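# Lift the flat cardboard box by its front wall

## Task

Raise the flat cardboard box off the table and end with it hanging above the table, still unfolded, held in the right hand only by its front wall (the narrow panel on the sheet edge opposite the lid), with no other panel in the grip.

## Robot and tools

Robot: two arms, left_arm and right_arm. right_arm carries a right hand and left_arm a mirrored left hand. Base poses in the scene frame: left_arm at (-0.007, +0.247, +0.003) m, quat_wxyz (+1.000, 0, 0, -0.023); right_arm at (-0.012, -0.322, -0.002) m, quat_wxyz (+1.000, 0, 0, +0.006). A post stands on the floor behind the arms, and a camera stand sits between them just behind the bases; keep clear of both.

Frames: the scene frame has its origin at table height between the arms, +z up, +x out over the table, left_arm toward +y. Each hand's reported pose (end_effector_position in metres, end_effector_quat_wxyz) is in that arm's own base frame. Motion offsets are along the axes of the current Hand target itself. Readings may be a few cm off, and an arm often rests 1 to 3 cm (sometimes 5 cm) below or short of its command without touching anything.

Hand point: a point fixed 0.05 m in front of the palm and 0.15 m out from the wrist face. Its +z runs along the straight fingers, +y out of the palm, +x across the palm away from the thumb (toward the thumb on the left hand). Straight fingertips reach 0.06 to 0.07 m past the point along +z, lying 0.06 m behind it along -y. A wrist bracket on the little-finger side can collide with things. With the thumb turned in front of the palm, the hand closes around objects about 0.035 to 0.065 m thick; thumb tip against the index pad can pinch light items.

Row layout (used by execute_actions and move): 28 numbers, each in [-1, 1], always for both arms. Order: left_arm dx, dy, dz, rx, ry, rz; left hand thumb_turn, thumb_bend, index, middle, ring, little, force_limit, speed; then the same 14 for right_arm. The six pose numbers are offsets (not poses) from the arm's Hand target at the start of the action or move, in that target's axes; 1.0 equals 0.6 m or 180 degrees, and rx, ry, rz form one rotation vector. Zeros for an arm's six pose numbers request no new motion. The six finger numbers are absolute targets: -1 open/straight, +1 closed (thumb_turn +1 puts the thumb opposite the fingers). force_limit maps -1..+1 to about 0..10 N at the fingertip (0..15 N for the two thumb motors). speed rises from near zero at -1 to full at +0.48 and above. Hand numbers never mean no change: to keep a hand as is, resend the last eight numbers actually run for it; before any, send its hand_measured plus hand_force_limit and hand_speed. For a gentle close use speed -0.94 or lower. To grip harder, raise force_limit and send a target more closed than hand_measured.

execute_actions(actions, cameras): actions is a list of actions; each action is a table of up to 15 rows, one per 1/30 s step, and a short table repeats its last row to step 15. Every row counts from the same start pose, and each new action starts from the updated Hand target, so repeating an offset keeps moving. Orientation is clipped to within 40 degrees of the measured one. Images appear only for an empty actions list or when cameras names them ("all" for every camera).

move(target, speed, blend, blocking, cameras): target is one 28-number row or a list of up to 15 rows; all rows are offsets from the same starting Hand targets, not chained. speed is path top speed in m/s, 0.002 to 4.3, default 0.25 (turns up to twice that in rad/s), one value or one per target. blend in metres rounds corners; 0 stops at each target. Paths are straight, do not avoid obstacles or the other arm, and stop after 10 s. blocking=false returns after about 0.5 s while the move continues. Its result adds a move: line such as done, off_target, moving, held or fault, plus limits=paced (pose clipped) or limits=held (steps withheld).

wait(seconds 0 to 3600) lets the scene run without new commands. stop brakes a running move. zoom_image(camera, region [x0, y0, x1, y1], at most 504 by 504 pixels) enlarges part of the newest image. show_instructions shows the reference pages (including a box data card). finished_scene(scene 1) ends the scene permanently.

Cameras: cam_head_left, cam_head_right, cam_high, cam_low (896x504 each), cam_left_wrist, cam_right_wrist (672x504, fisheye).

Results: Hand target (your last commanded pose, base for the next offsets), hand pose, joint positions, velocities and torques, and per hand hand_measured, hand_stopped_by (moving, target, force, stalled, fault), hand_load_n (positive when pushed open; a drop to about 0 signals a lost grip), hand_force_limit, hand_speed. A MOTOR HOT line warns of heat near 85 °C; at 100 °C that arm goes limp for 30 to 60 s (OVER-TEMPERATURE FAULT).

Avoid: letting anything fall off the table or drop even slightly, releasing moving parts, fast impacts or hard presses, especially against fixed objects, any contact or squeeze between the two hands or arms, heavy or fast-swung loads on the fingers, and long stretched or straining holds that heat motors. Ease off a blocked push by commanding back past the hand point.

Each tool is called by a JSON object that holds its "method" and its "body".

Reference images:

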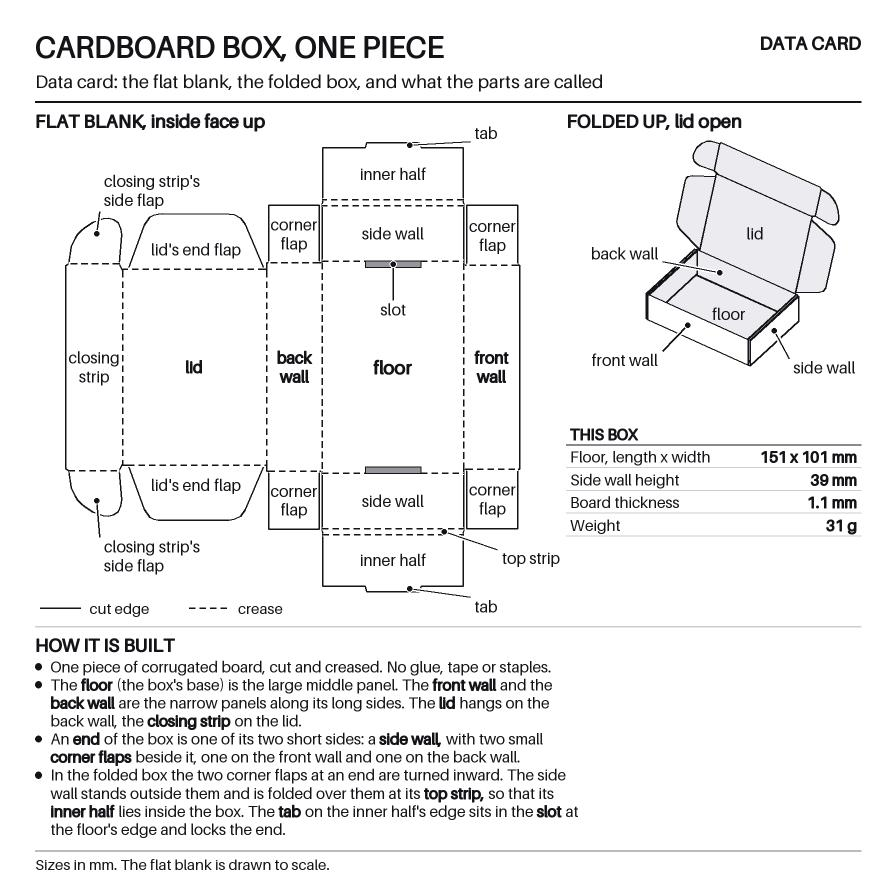

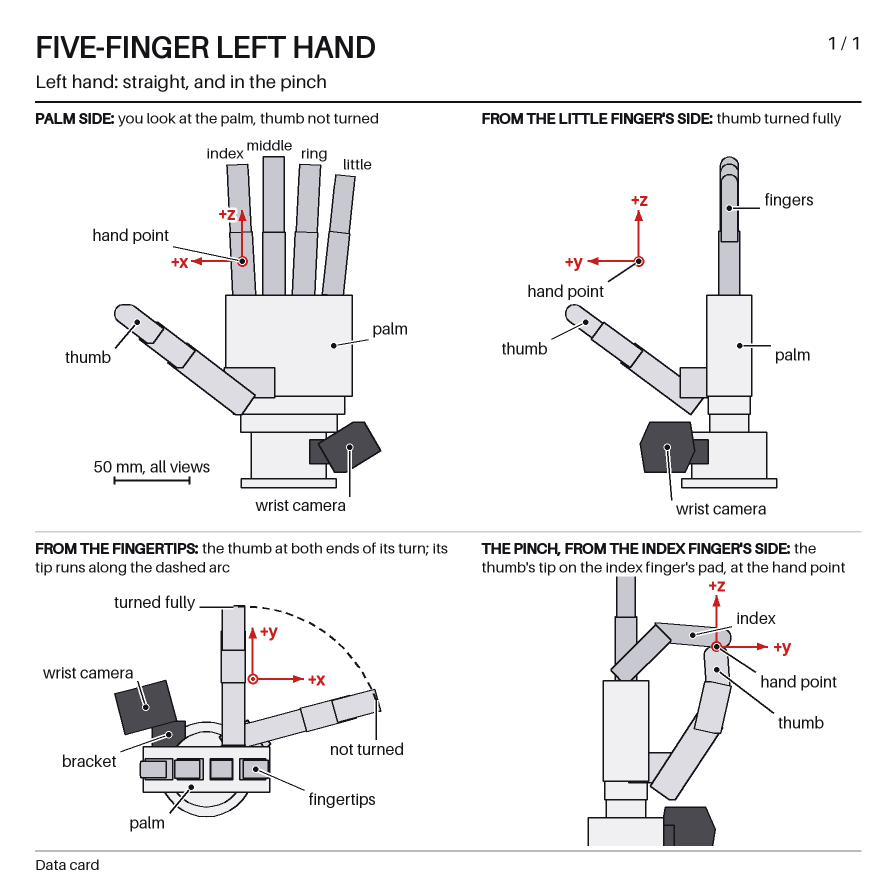

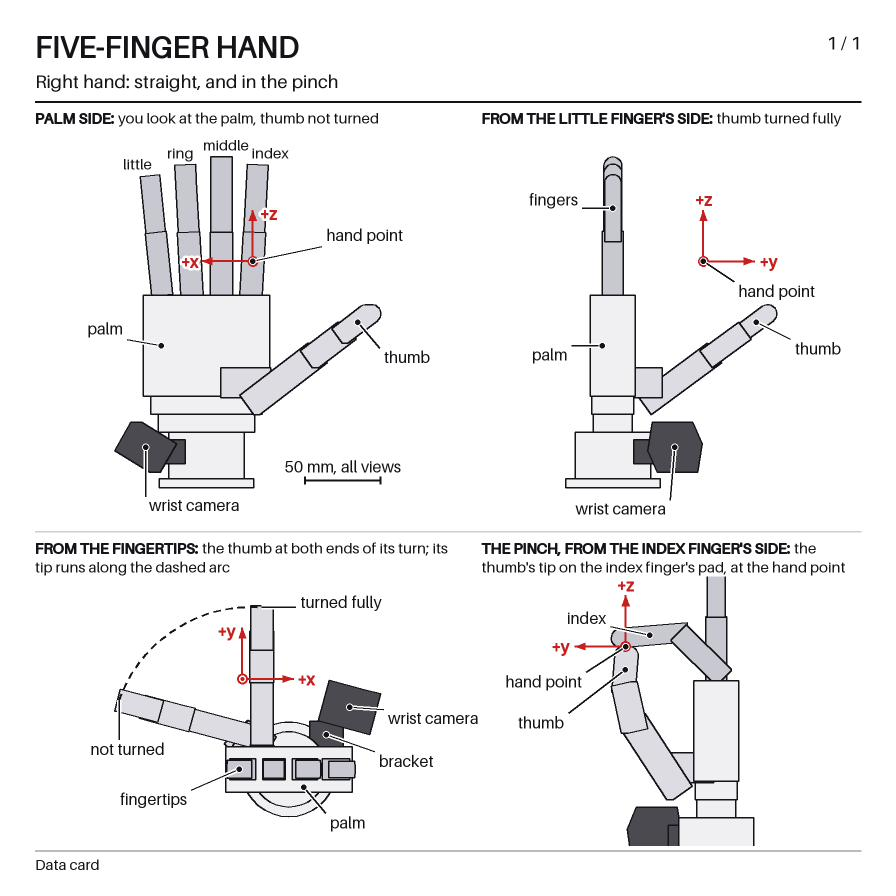

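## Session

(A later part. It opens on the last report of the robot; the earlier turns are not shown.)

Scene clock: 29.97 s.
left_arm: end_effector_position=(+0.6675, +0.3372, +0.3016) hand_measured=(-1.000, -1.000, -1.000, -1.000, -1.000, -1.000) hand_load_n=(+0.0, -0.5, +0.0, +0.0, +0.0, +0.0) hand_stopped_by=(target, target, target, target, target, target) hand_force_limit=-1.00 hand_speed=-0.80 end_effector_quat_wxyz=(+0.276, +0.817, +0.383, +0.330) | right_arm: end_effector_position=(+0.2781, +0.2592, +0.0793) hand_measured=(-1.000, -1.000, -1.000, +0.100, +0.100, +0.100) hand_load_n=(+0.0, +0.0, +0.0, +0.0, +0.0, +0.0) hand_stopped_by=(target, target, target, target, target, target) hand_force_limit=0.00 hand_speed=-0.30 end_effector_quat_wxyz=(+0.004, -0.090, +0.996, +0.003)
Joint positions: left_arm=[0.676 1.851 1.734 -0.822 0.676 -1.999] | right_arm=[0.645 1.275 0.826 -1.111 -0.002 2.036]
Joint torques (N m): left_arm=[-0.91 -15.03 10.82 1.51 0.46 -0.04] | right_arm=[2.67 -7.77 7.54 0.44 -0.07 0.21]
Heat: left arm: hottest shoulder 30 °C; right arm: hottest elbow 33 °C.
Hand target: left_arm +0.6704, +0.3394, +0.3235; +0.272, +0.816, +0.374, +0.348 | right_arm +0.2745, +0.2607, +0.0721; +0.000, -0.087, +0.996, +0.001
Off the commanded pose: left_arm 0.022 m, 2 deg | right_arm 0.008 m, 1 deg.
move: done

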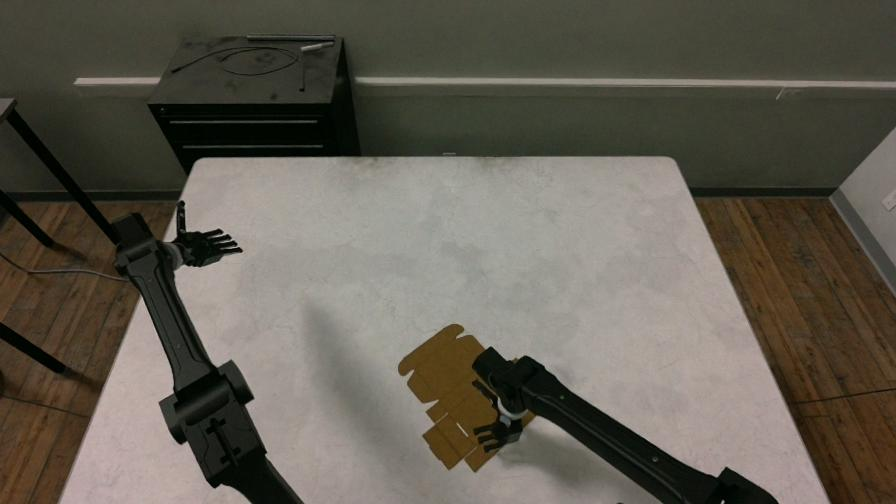

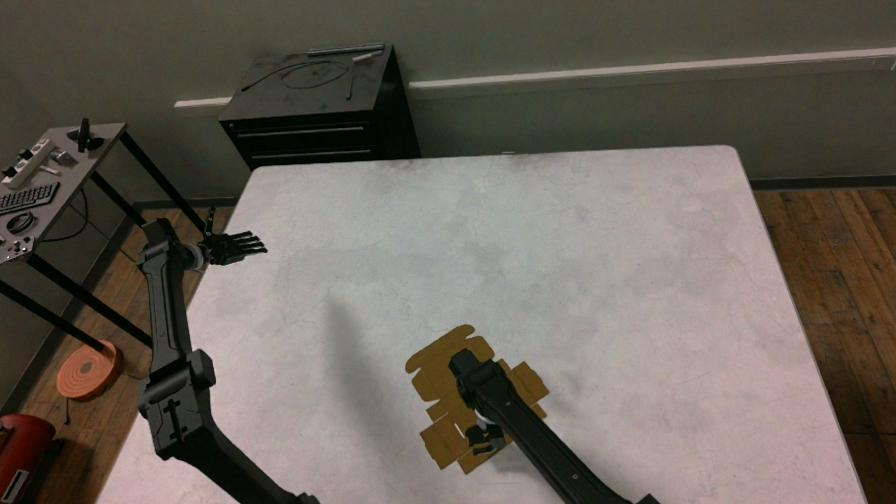

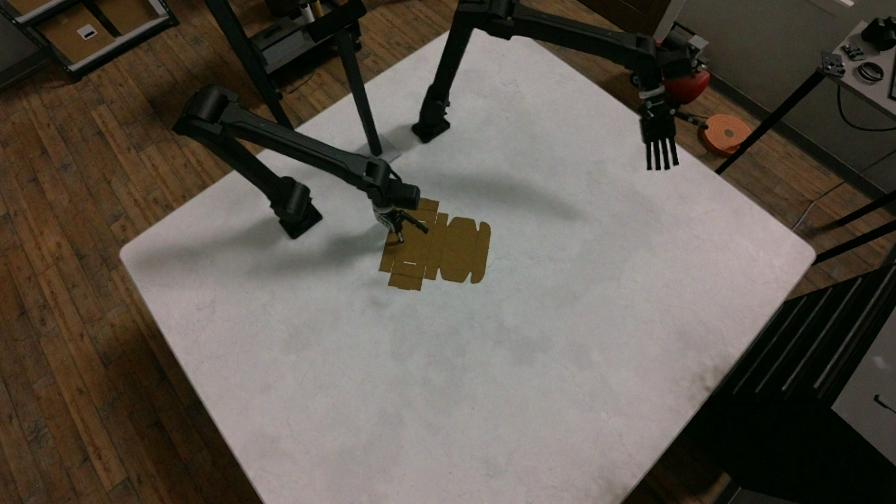

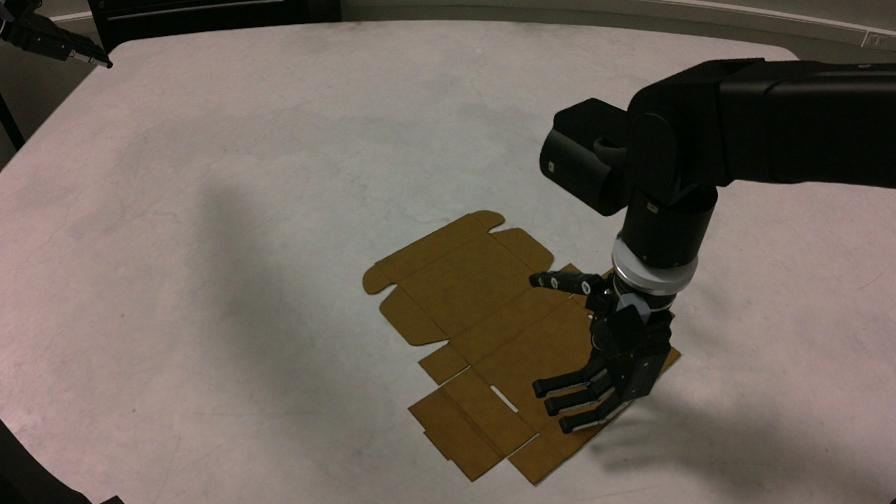

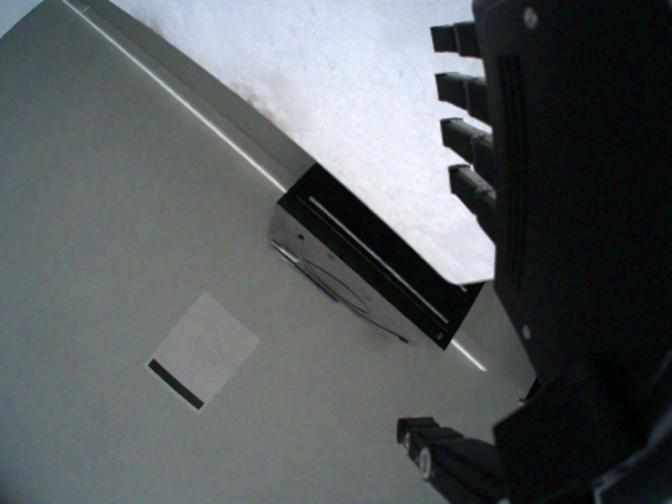

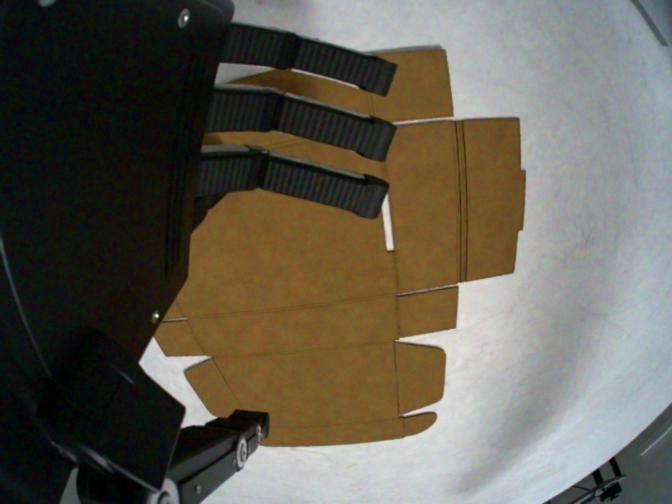

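{"method": "move", "body": {"target": [0,0,0,0,0,0,-1,-1,-1,-1,-1,-1,-1,-0.8,0,0,0.03,0,0,0,-1,-1,-1,0.1,0.1,0.1,0,-0.3], "speed": 0.05, "cameras": ["cam_high","cam_low"]}}

{"method": "zoom_image", "body": {"camera": "cam_high", "region": [340, 170, 520, 320]}}

Scene clock: 30.87 s.
left_arm: end_effector_position=(+0.6675, +0.3372, +0.3016) hand_measured=(-1.000, -1.000, -1.000, -1.000, -1.000, -1.000) hand_load_n=(+0.0, +0.0, +0.0, +0.0, +0.0, +0.0) hand_stopped_by=(target, target, target, target, target, target) hand_force_limit=-1.00 hand_speed=-0.80 end_effector_quat_wxyz=(+0.276, +0.817, +0.383, +0.330) | right_arm: end_effector_position=(+0.2824, +0.2626, +0.0781) hand_measured=(-1.000, -1.000, -1.000, +0.100, +0.100, +0.100) hand_load_n=(+0.0, +0.0, +0.5, +0.0, +0.0, +0.0) hand_stopped_by=(target, target, target, target, target, target) hand_force_limit=0.00 hand_speed=-0.30 end_effector_quat_wxyz=(+0.014, -0.089, +0.996, +0.009)
Joint positions: left_arm=[0.676 1.851 1.734 -0.822 0.676 -1.999] | right_arm=[0.647 1.277 0.82 -1.081 -0.001 2.039]
Joint torques (N m): left_arm=[-0.79 -15.21 10.82 1.54 0.46 -0.05] | right_arm=[2.37 -6.01 5.71 1.58 -0.06 0.14]
Heat: left arm: hottest shoulder 30 °C; right arm: hottest elbow 33 °C.
Hand target: left_arm +0.6704, +0.3394, +0.3235; +0.272, +0.816, +0.374, +0.348 | right_arm +0.2745, +0.2608, +0.0541; +0.000, -0.087, +0.996, +0.001
Off the commanded pose: left_arm 0.022 m, 2 deg | right_arm 0.025 m, 2 deg.
move: off_target (right_arm)

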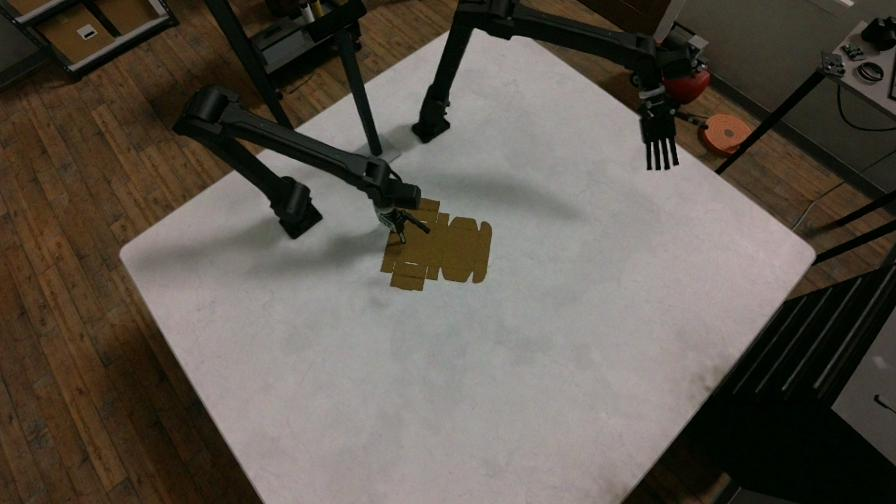

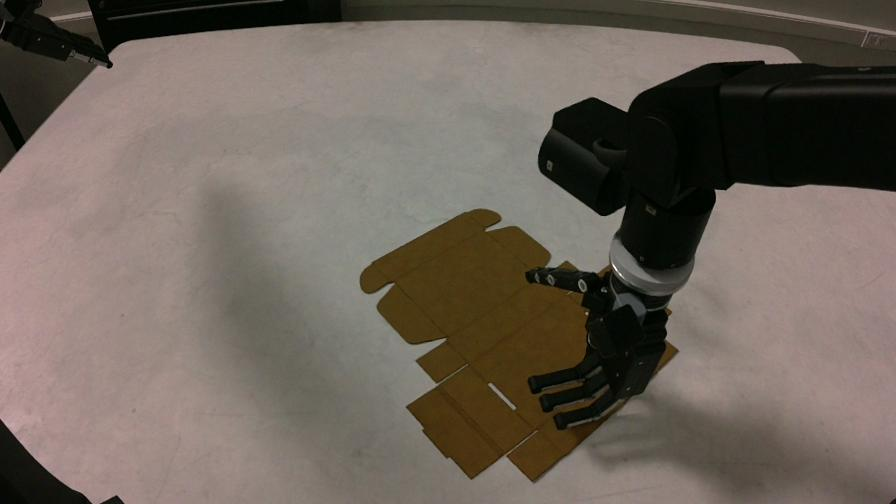

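Scaled by 2.800.

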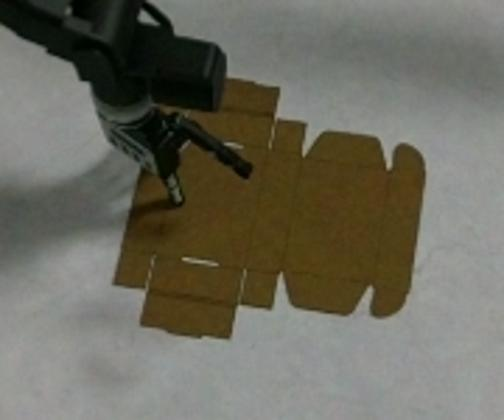

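{"method": "move", "body": {"target": [0,0,0,0,0,0,-1,-1,-1,-1,-1,-1,-1,-0.8,-0.0078,-0.3398,0.0,0,0,0,-1,-1,-1,0.1,0.1,0.1,0,-0.3], "speed": 0.08, "cameras": ["all"]}}

{"method": "zoom_image", "body": {"camera": "cam_high", "region": [260, 170, 512, 400]}}

Scene clock: 34.43 s.
left_arm: end_effector_position=(+0.6675, +0.3372, +0.3016) hand_measured=(-1.000, -1.000, -1.000, -1.000, -1.000, -1.000) hand_load_n=(+0.0, +0.0, +0.0, +0.0, +0.0, +0.0) hand_stopped_by=(target, target, target, target, target, target) hand_force_limit=-1.00 hand_speed=-0.80 end_effector_quat_wxyz=(+0.276, +0.817, +0.383, +0.330) | right_arm: end_effector_position=(+0.3275, +0.0710, +0.0770) hand_measured=(-1.000, -1.000, -1.000, +0.100, +0.100, +0.100) hand_load_n=(+0.0, +0.0, -4.5, +0.0, +0.0, -0.5) hand_stopped_by=(target, target, target, target, target, target) hand_force_limit=0.00 hand_speed=-0.30 end_effector_quat_wxyz=(+0.034, -0.092, +0.995, +0.007)
Joint positions: left_arm=[0.676 1.851 1.734 -0.822 0.676 -1.999] | right_arm=[0.01 1.196 0.748 -1.056 -0.019 1.397]
Joint torques (N m): left_arm=[-0.85 -15.09 10.85 1.55 0.45 -0.05] | right_arm=[0.03 -3.84 6.53 0.18 0.53 -0.06]
Heat: left arm: hottest shoulder 30 °C; right arm: hottest elbow 33 °C.
Hand target: left_arm +0.6704, +0.3394, +0.3235; +0.272, +0.816, +0.374, +0.348 | right_arm +0.3145, +0.0607, +0.0539; +0.000, -0.087, +0.996, +0.001
Off the commanded pose: left_arm 0.022 m, 2 deg | right_arm 0.028 m, 4 deg.
move: off_target (right_arm)

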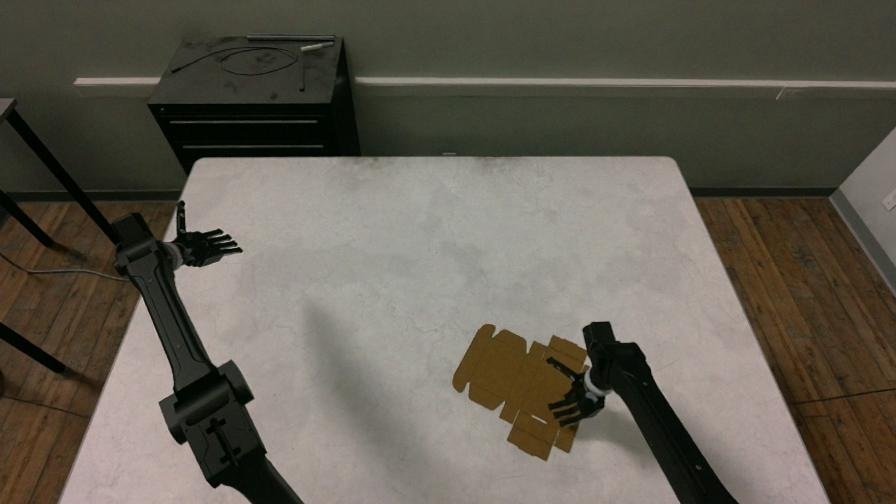

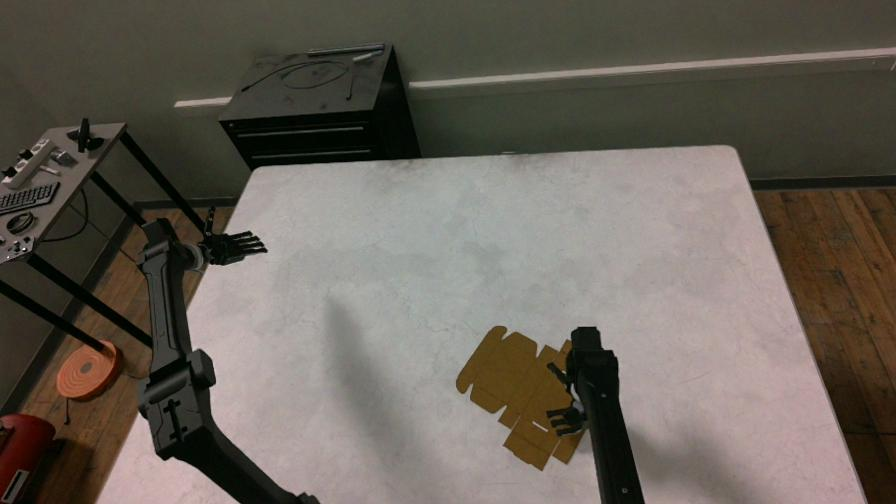

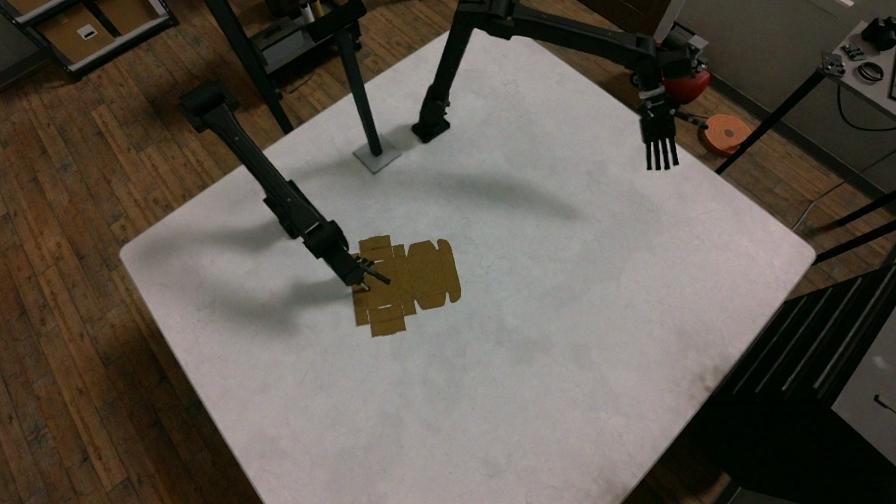

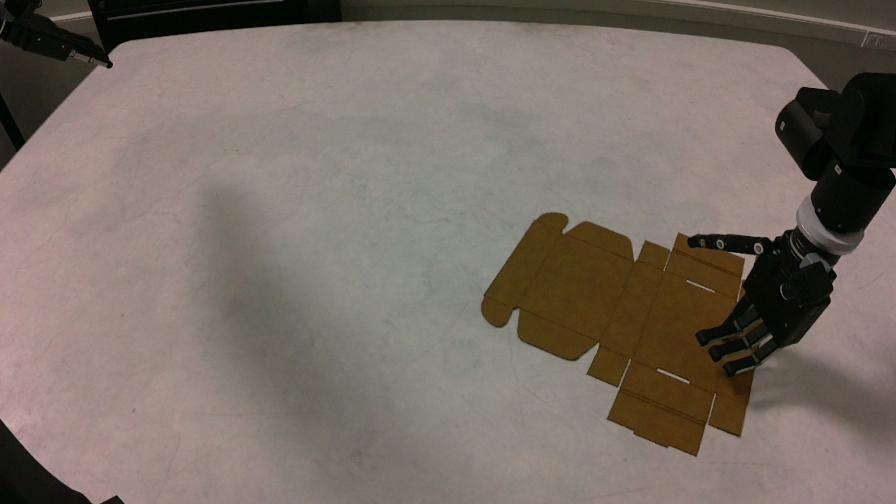

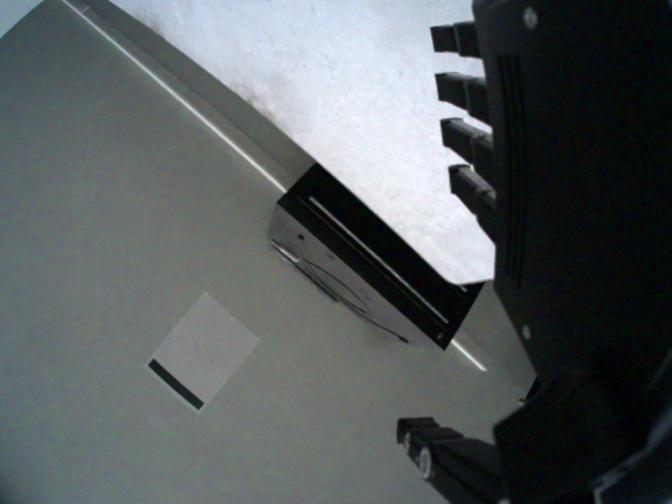

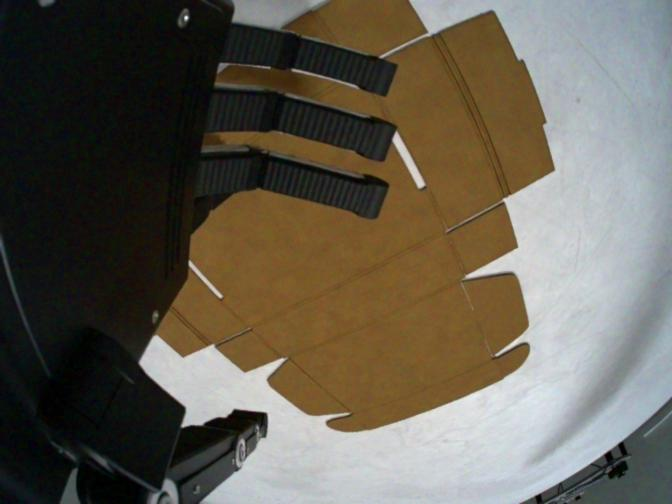

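Scaled by 2.000.

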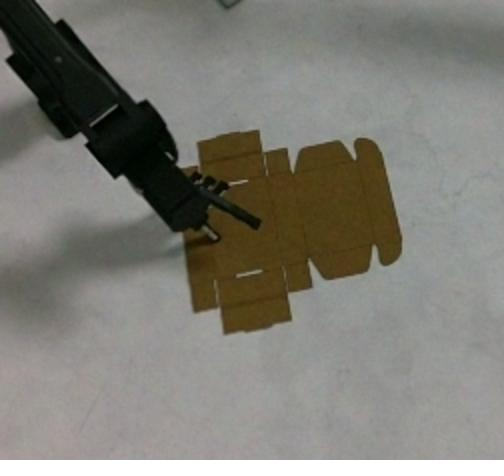

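{"method": "move", "body": {"target": [0,0,0,0,0,0,-1,-1,-1,-1,-1,-1,-1,-0.8,0.0577,-0.3283,0.0,0,0,0,-1,-1,-1,0.1,0.1,0.1,0,-0.3], "speed": 0.08, "cameras": ["all"]}}

{"method": "zoom_image", "body": {"camera": "cam_high", "region": [160, 170, 464, 400]}}

Scene clock: 37.77 s.
left_arm: end_effector_position=(+0.6675, +0.3372, +0.3016) hand_measured=(-1.000, -1.000, -1.000, -1.000, -1.000, -1.000) hand_load_n=(+0.0, +0.0, +0.0, +0.0, +0.0, +0.0) hand_stopped_by=(target, target, target, target, target, target) hand_force_limit=-1.00 hand_speed=-0.80 end_effector_quat_wxyz=(+0.276, +0.817, +0.383, +0.330) | right_arm: end_effector_position=(+0.3229, -0.1275, +0.0764) hand_measured=(-1.000, -1.000, -1.000, +0.100, +0.100, +0.100) hand_load_n=(+0.0, -0.5, -7.5, +0.0, +0.0, +0.0) hand_stopped_by=(target, target, target, target, target, target) hand_force_limit=0.00 hand_speed=-0.30 end_effector_quat_wxyz=(+0.029, -0.096, +0.995, -0.003)
Joint positions: left_arm=[0.676 1.851 1.734 -0.822 0.676 -1.999] | right_arm=[-0.579 1.352 0.885 -1.056 -0.031 0.799]
Joint torques (N m): left_arm=[-0.91 -15.15 10.84 1.55 0.45 -0.05] | right_arm=[-0.03 -4.72 7.98 0.69 0.99 -0.02]
Heat: left arm: hottest shoulder 31 °C; right arm: hottest elbow 33 °C.
Hand target: left_arm +0.6704, +0.3394, +0.3235; +0.272, +0.816, +0.374, +0.348 | right_arm +0.3144, -0.1393, +0.0537; +0.000, -0.087, +0.996, +0.000
Off the commanded pose: left_arm 0.022 m, 2 deg | right_arm 0.027 m, 3 deg.
move: off_target (right_arm)

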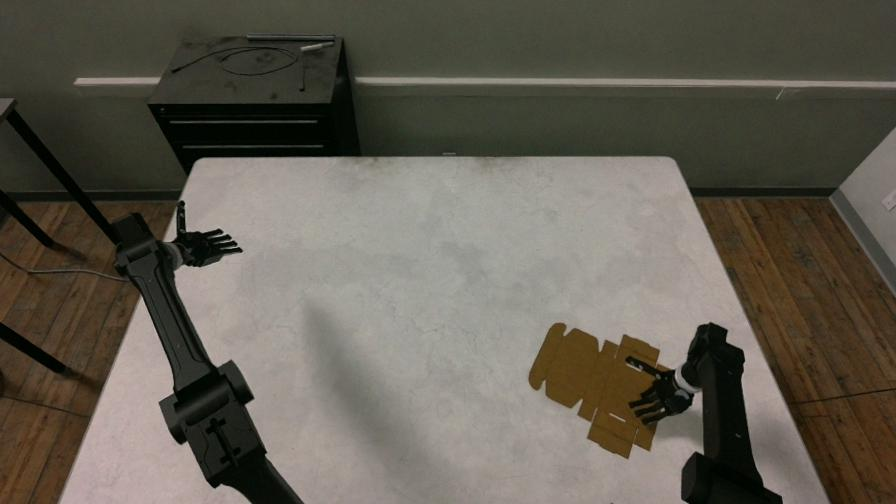

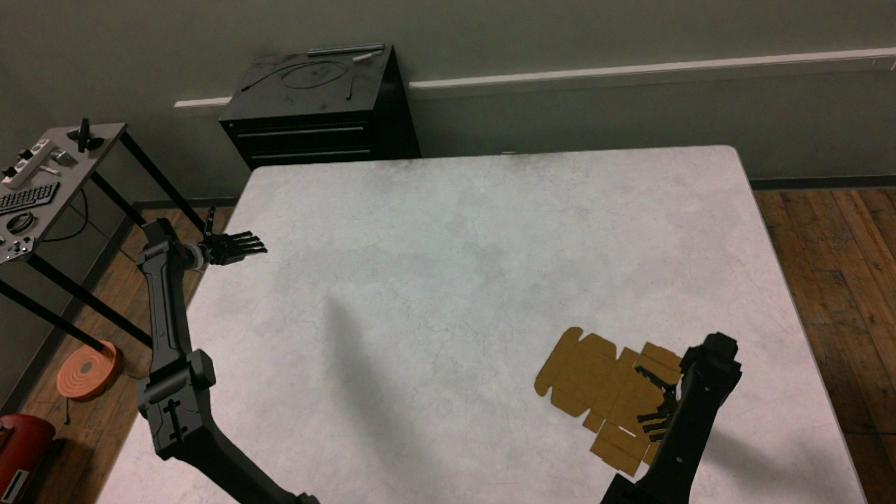

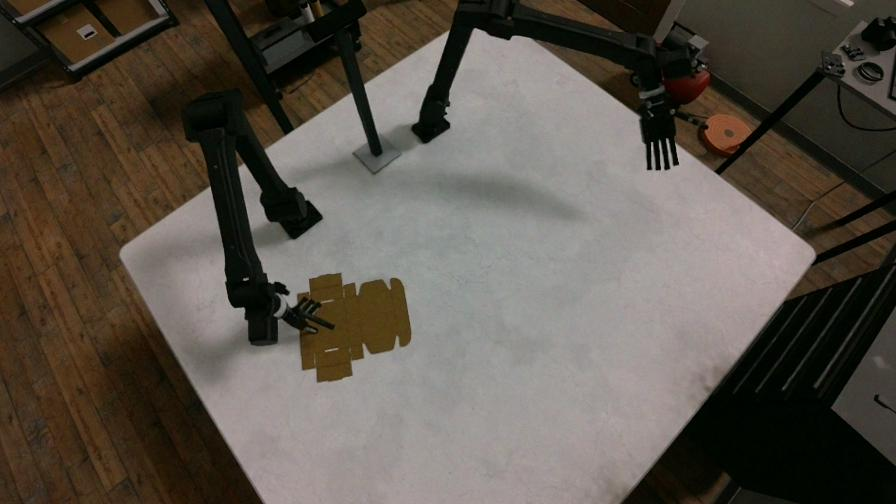

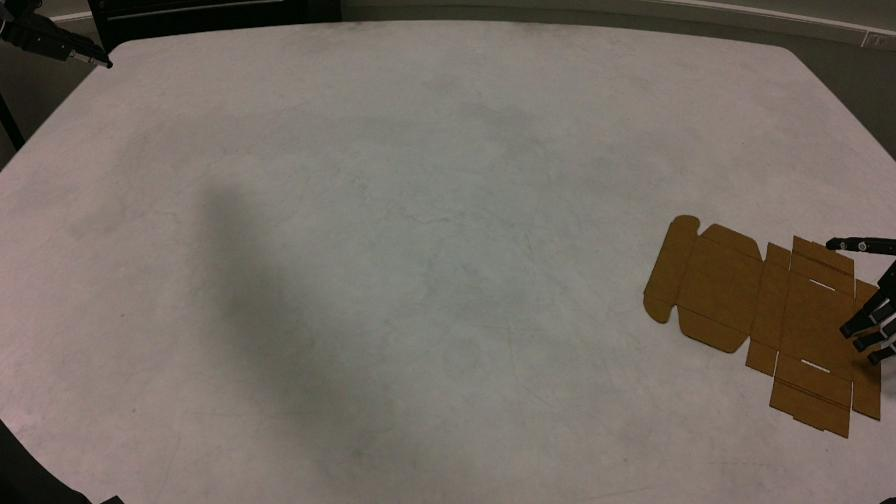

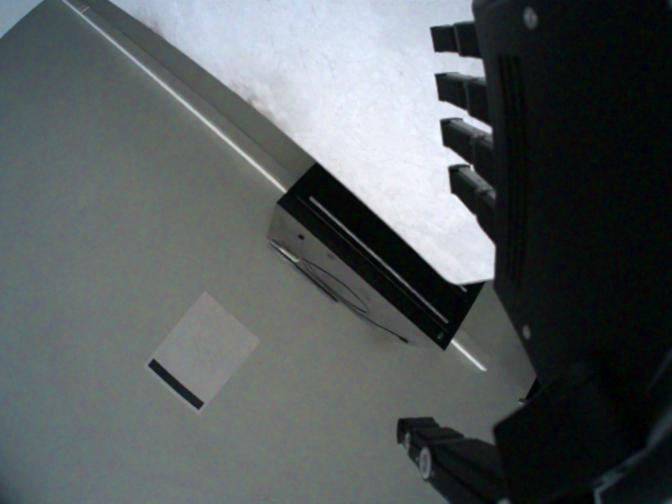

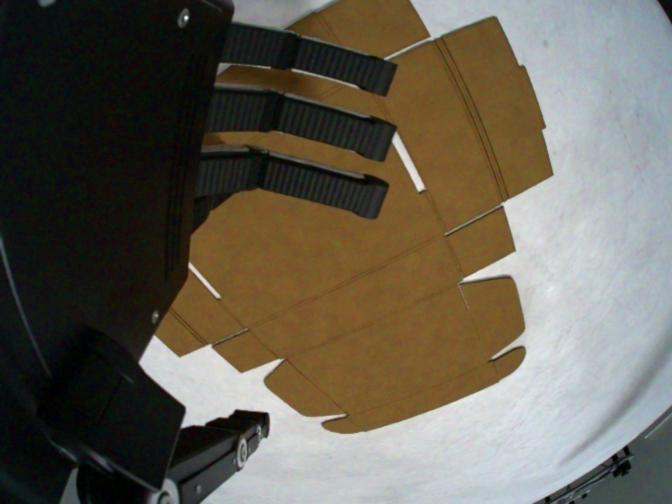

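Scaled by 1.658.

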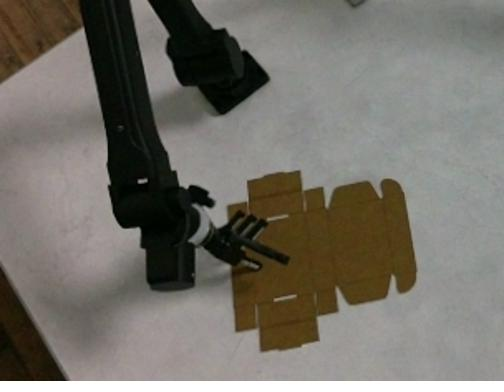

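{"method": "move", "body": {"target": [0,0,0,0,0,0,-1,-1,-1,-1,-1,-1,-1,-0.8,0.0787,-0.1775,-0.01,0,0,-0.178,-1,-1,-1,0.1,0.1,0.1,0,-0.3], "speed": 0.1, "cameras": ["all"]}}

{"method": "zoom_image", "body": {"camera": "cam_high", "region": [160, 170, 464, 400]}}

Scene clock: 41.67 s.
left_arm: end_effector_position=(+0.6675, +0.3372, +0.3016) hand_measured=(-1.000, -1.000, -1.000, -1.000, -1.000, -1.000) hand_load_n=(+0.0, +0.0, +0.0, +0.0, +0.0, +0.0) hand_stopped_by=(target, target, target, target, target, target) hand_force_limit=-1.00 hand_speed=-0.80 end_effector_quat_wxyz=(+0.276, +0.817, +0.383, +0.330) | right_arm: end_effector_position=(+0.2943, -0.2397, +0.0766) hand_measured=(-1.000, -1.000, -1.000, +0.100, +0.100, +0.100) hand_load_n=(+0.0, +0.0, -4.0, +0.0, +0.0, +0.0) hand_stopped_by=(target, target, target, target, target, target) hand_force_limit=0.00 hand_speed=-0.30 end_effector_quat_wxyz=(+0.020, -0.362, +0.932, -0.012)
Joint positions: left_arm=[0.676 1.851 1.734 -0.822 0.676 -1.999] | right_arm=[-0.784 1.55 1.104 -1.088 -0.027 0.045]
Joint torques (N m): left_arm=[-0.85 -15.09 10.84 1.55 0.45 -0.04] | right_arm=[-0.21 -8.59 9.32 0.34 0.88 -0.09]
Heat: left arm: hottest shoulder 31 °C; right arm: hottest elbow 33 °C.
Hand target: left_arm +0.6704, +0.3394, +0.3235; +0.272, +0.816, +0.374, +0.348 | right_arm +0.2865, -0.2525, +0.0596; +0.000, -0.358, +0.934, +0.000
Off the commanded pose: left_arm 0.022 m, 2 deg | right_arm 0.023 m, 3 deg.
move: off_target (right_arm)

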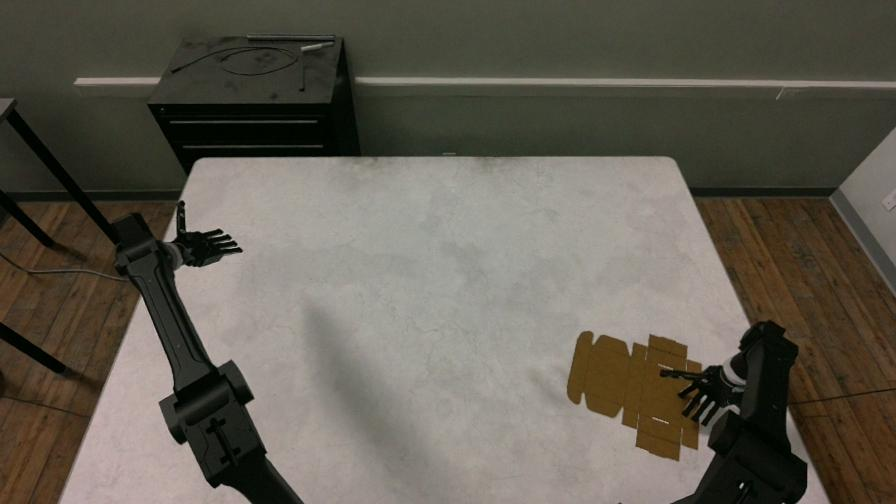

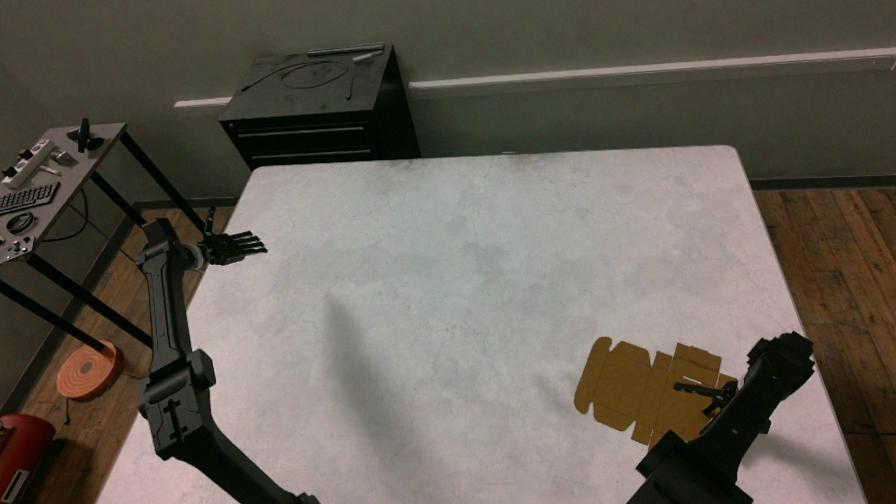

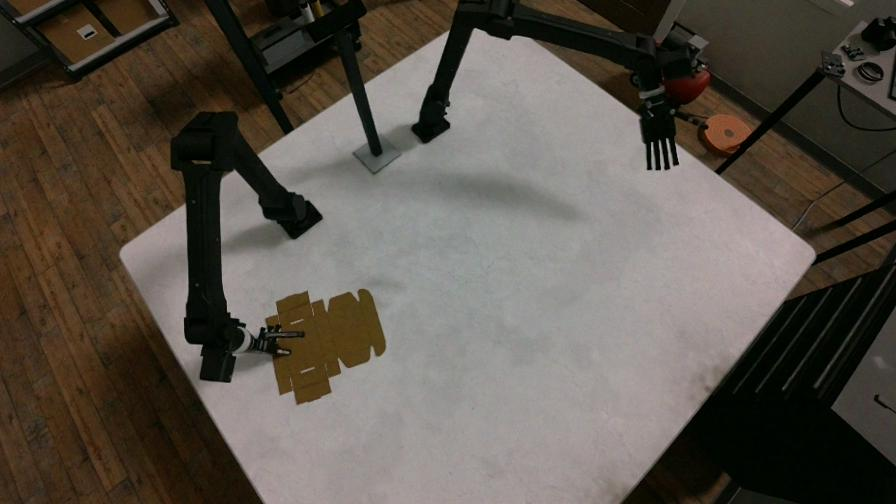

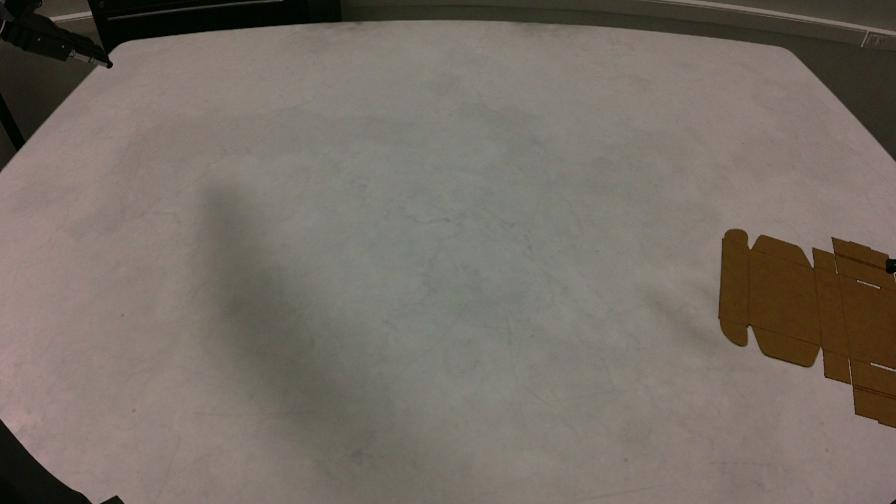

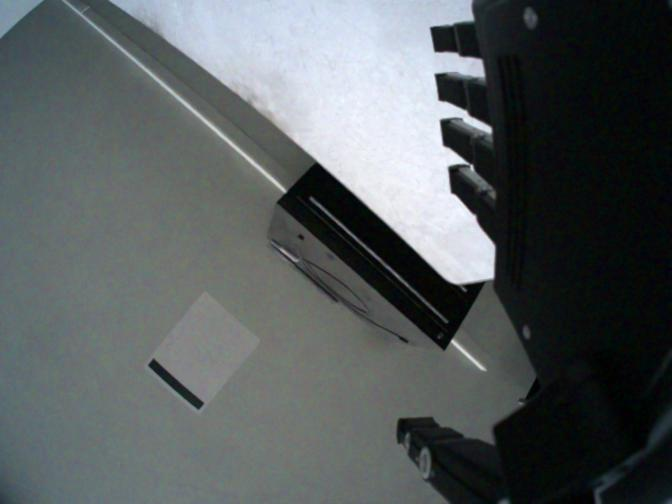

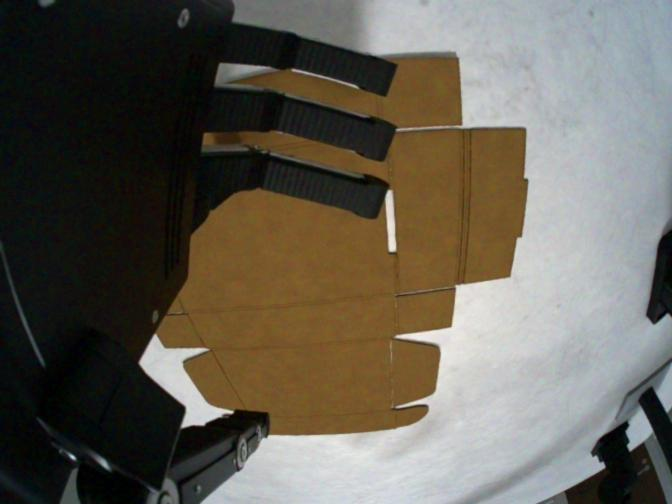

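Scaled by 1.658.

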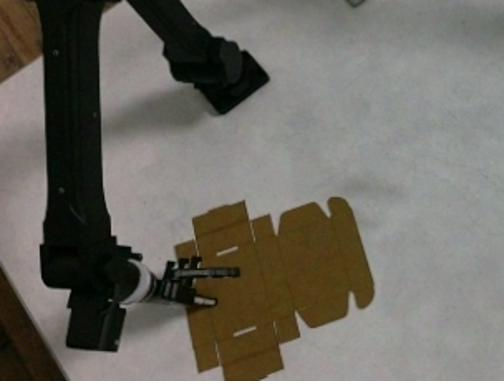

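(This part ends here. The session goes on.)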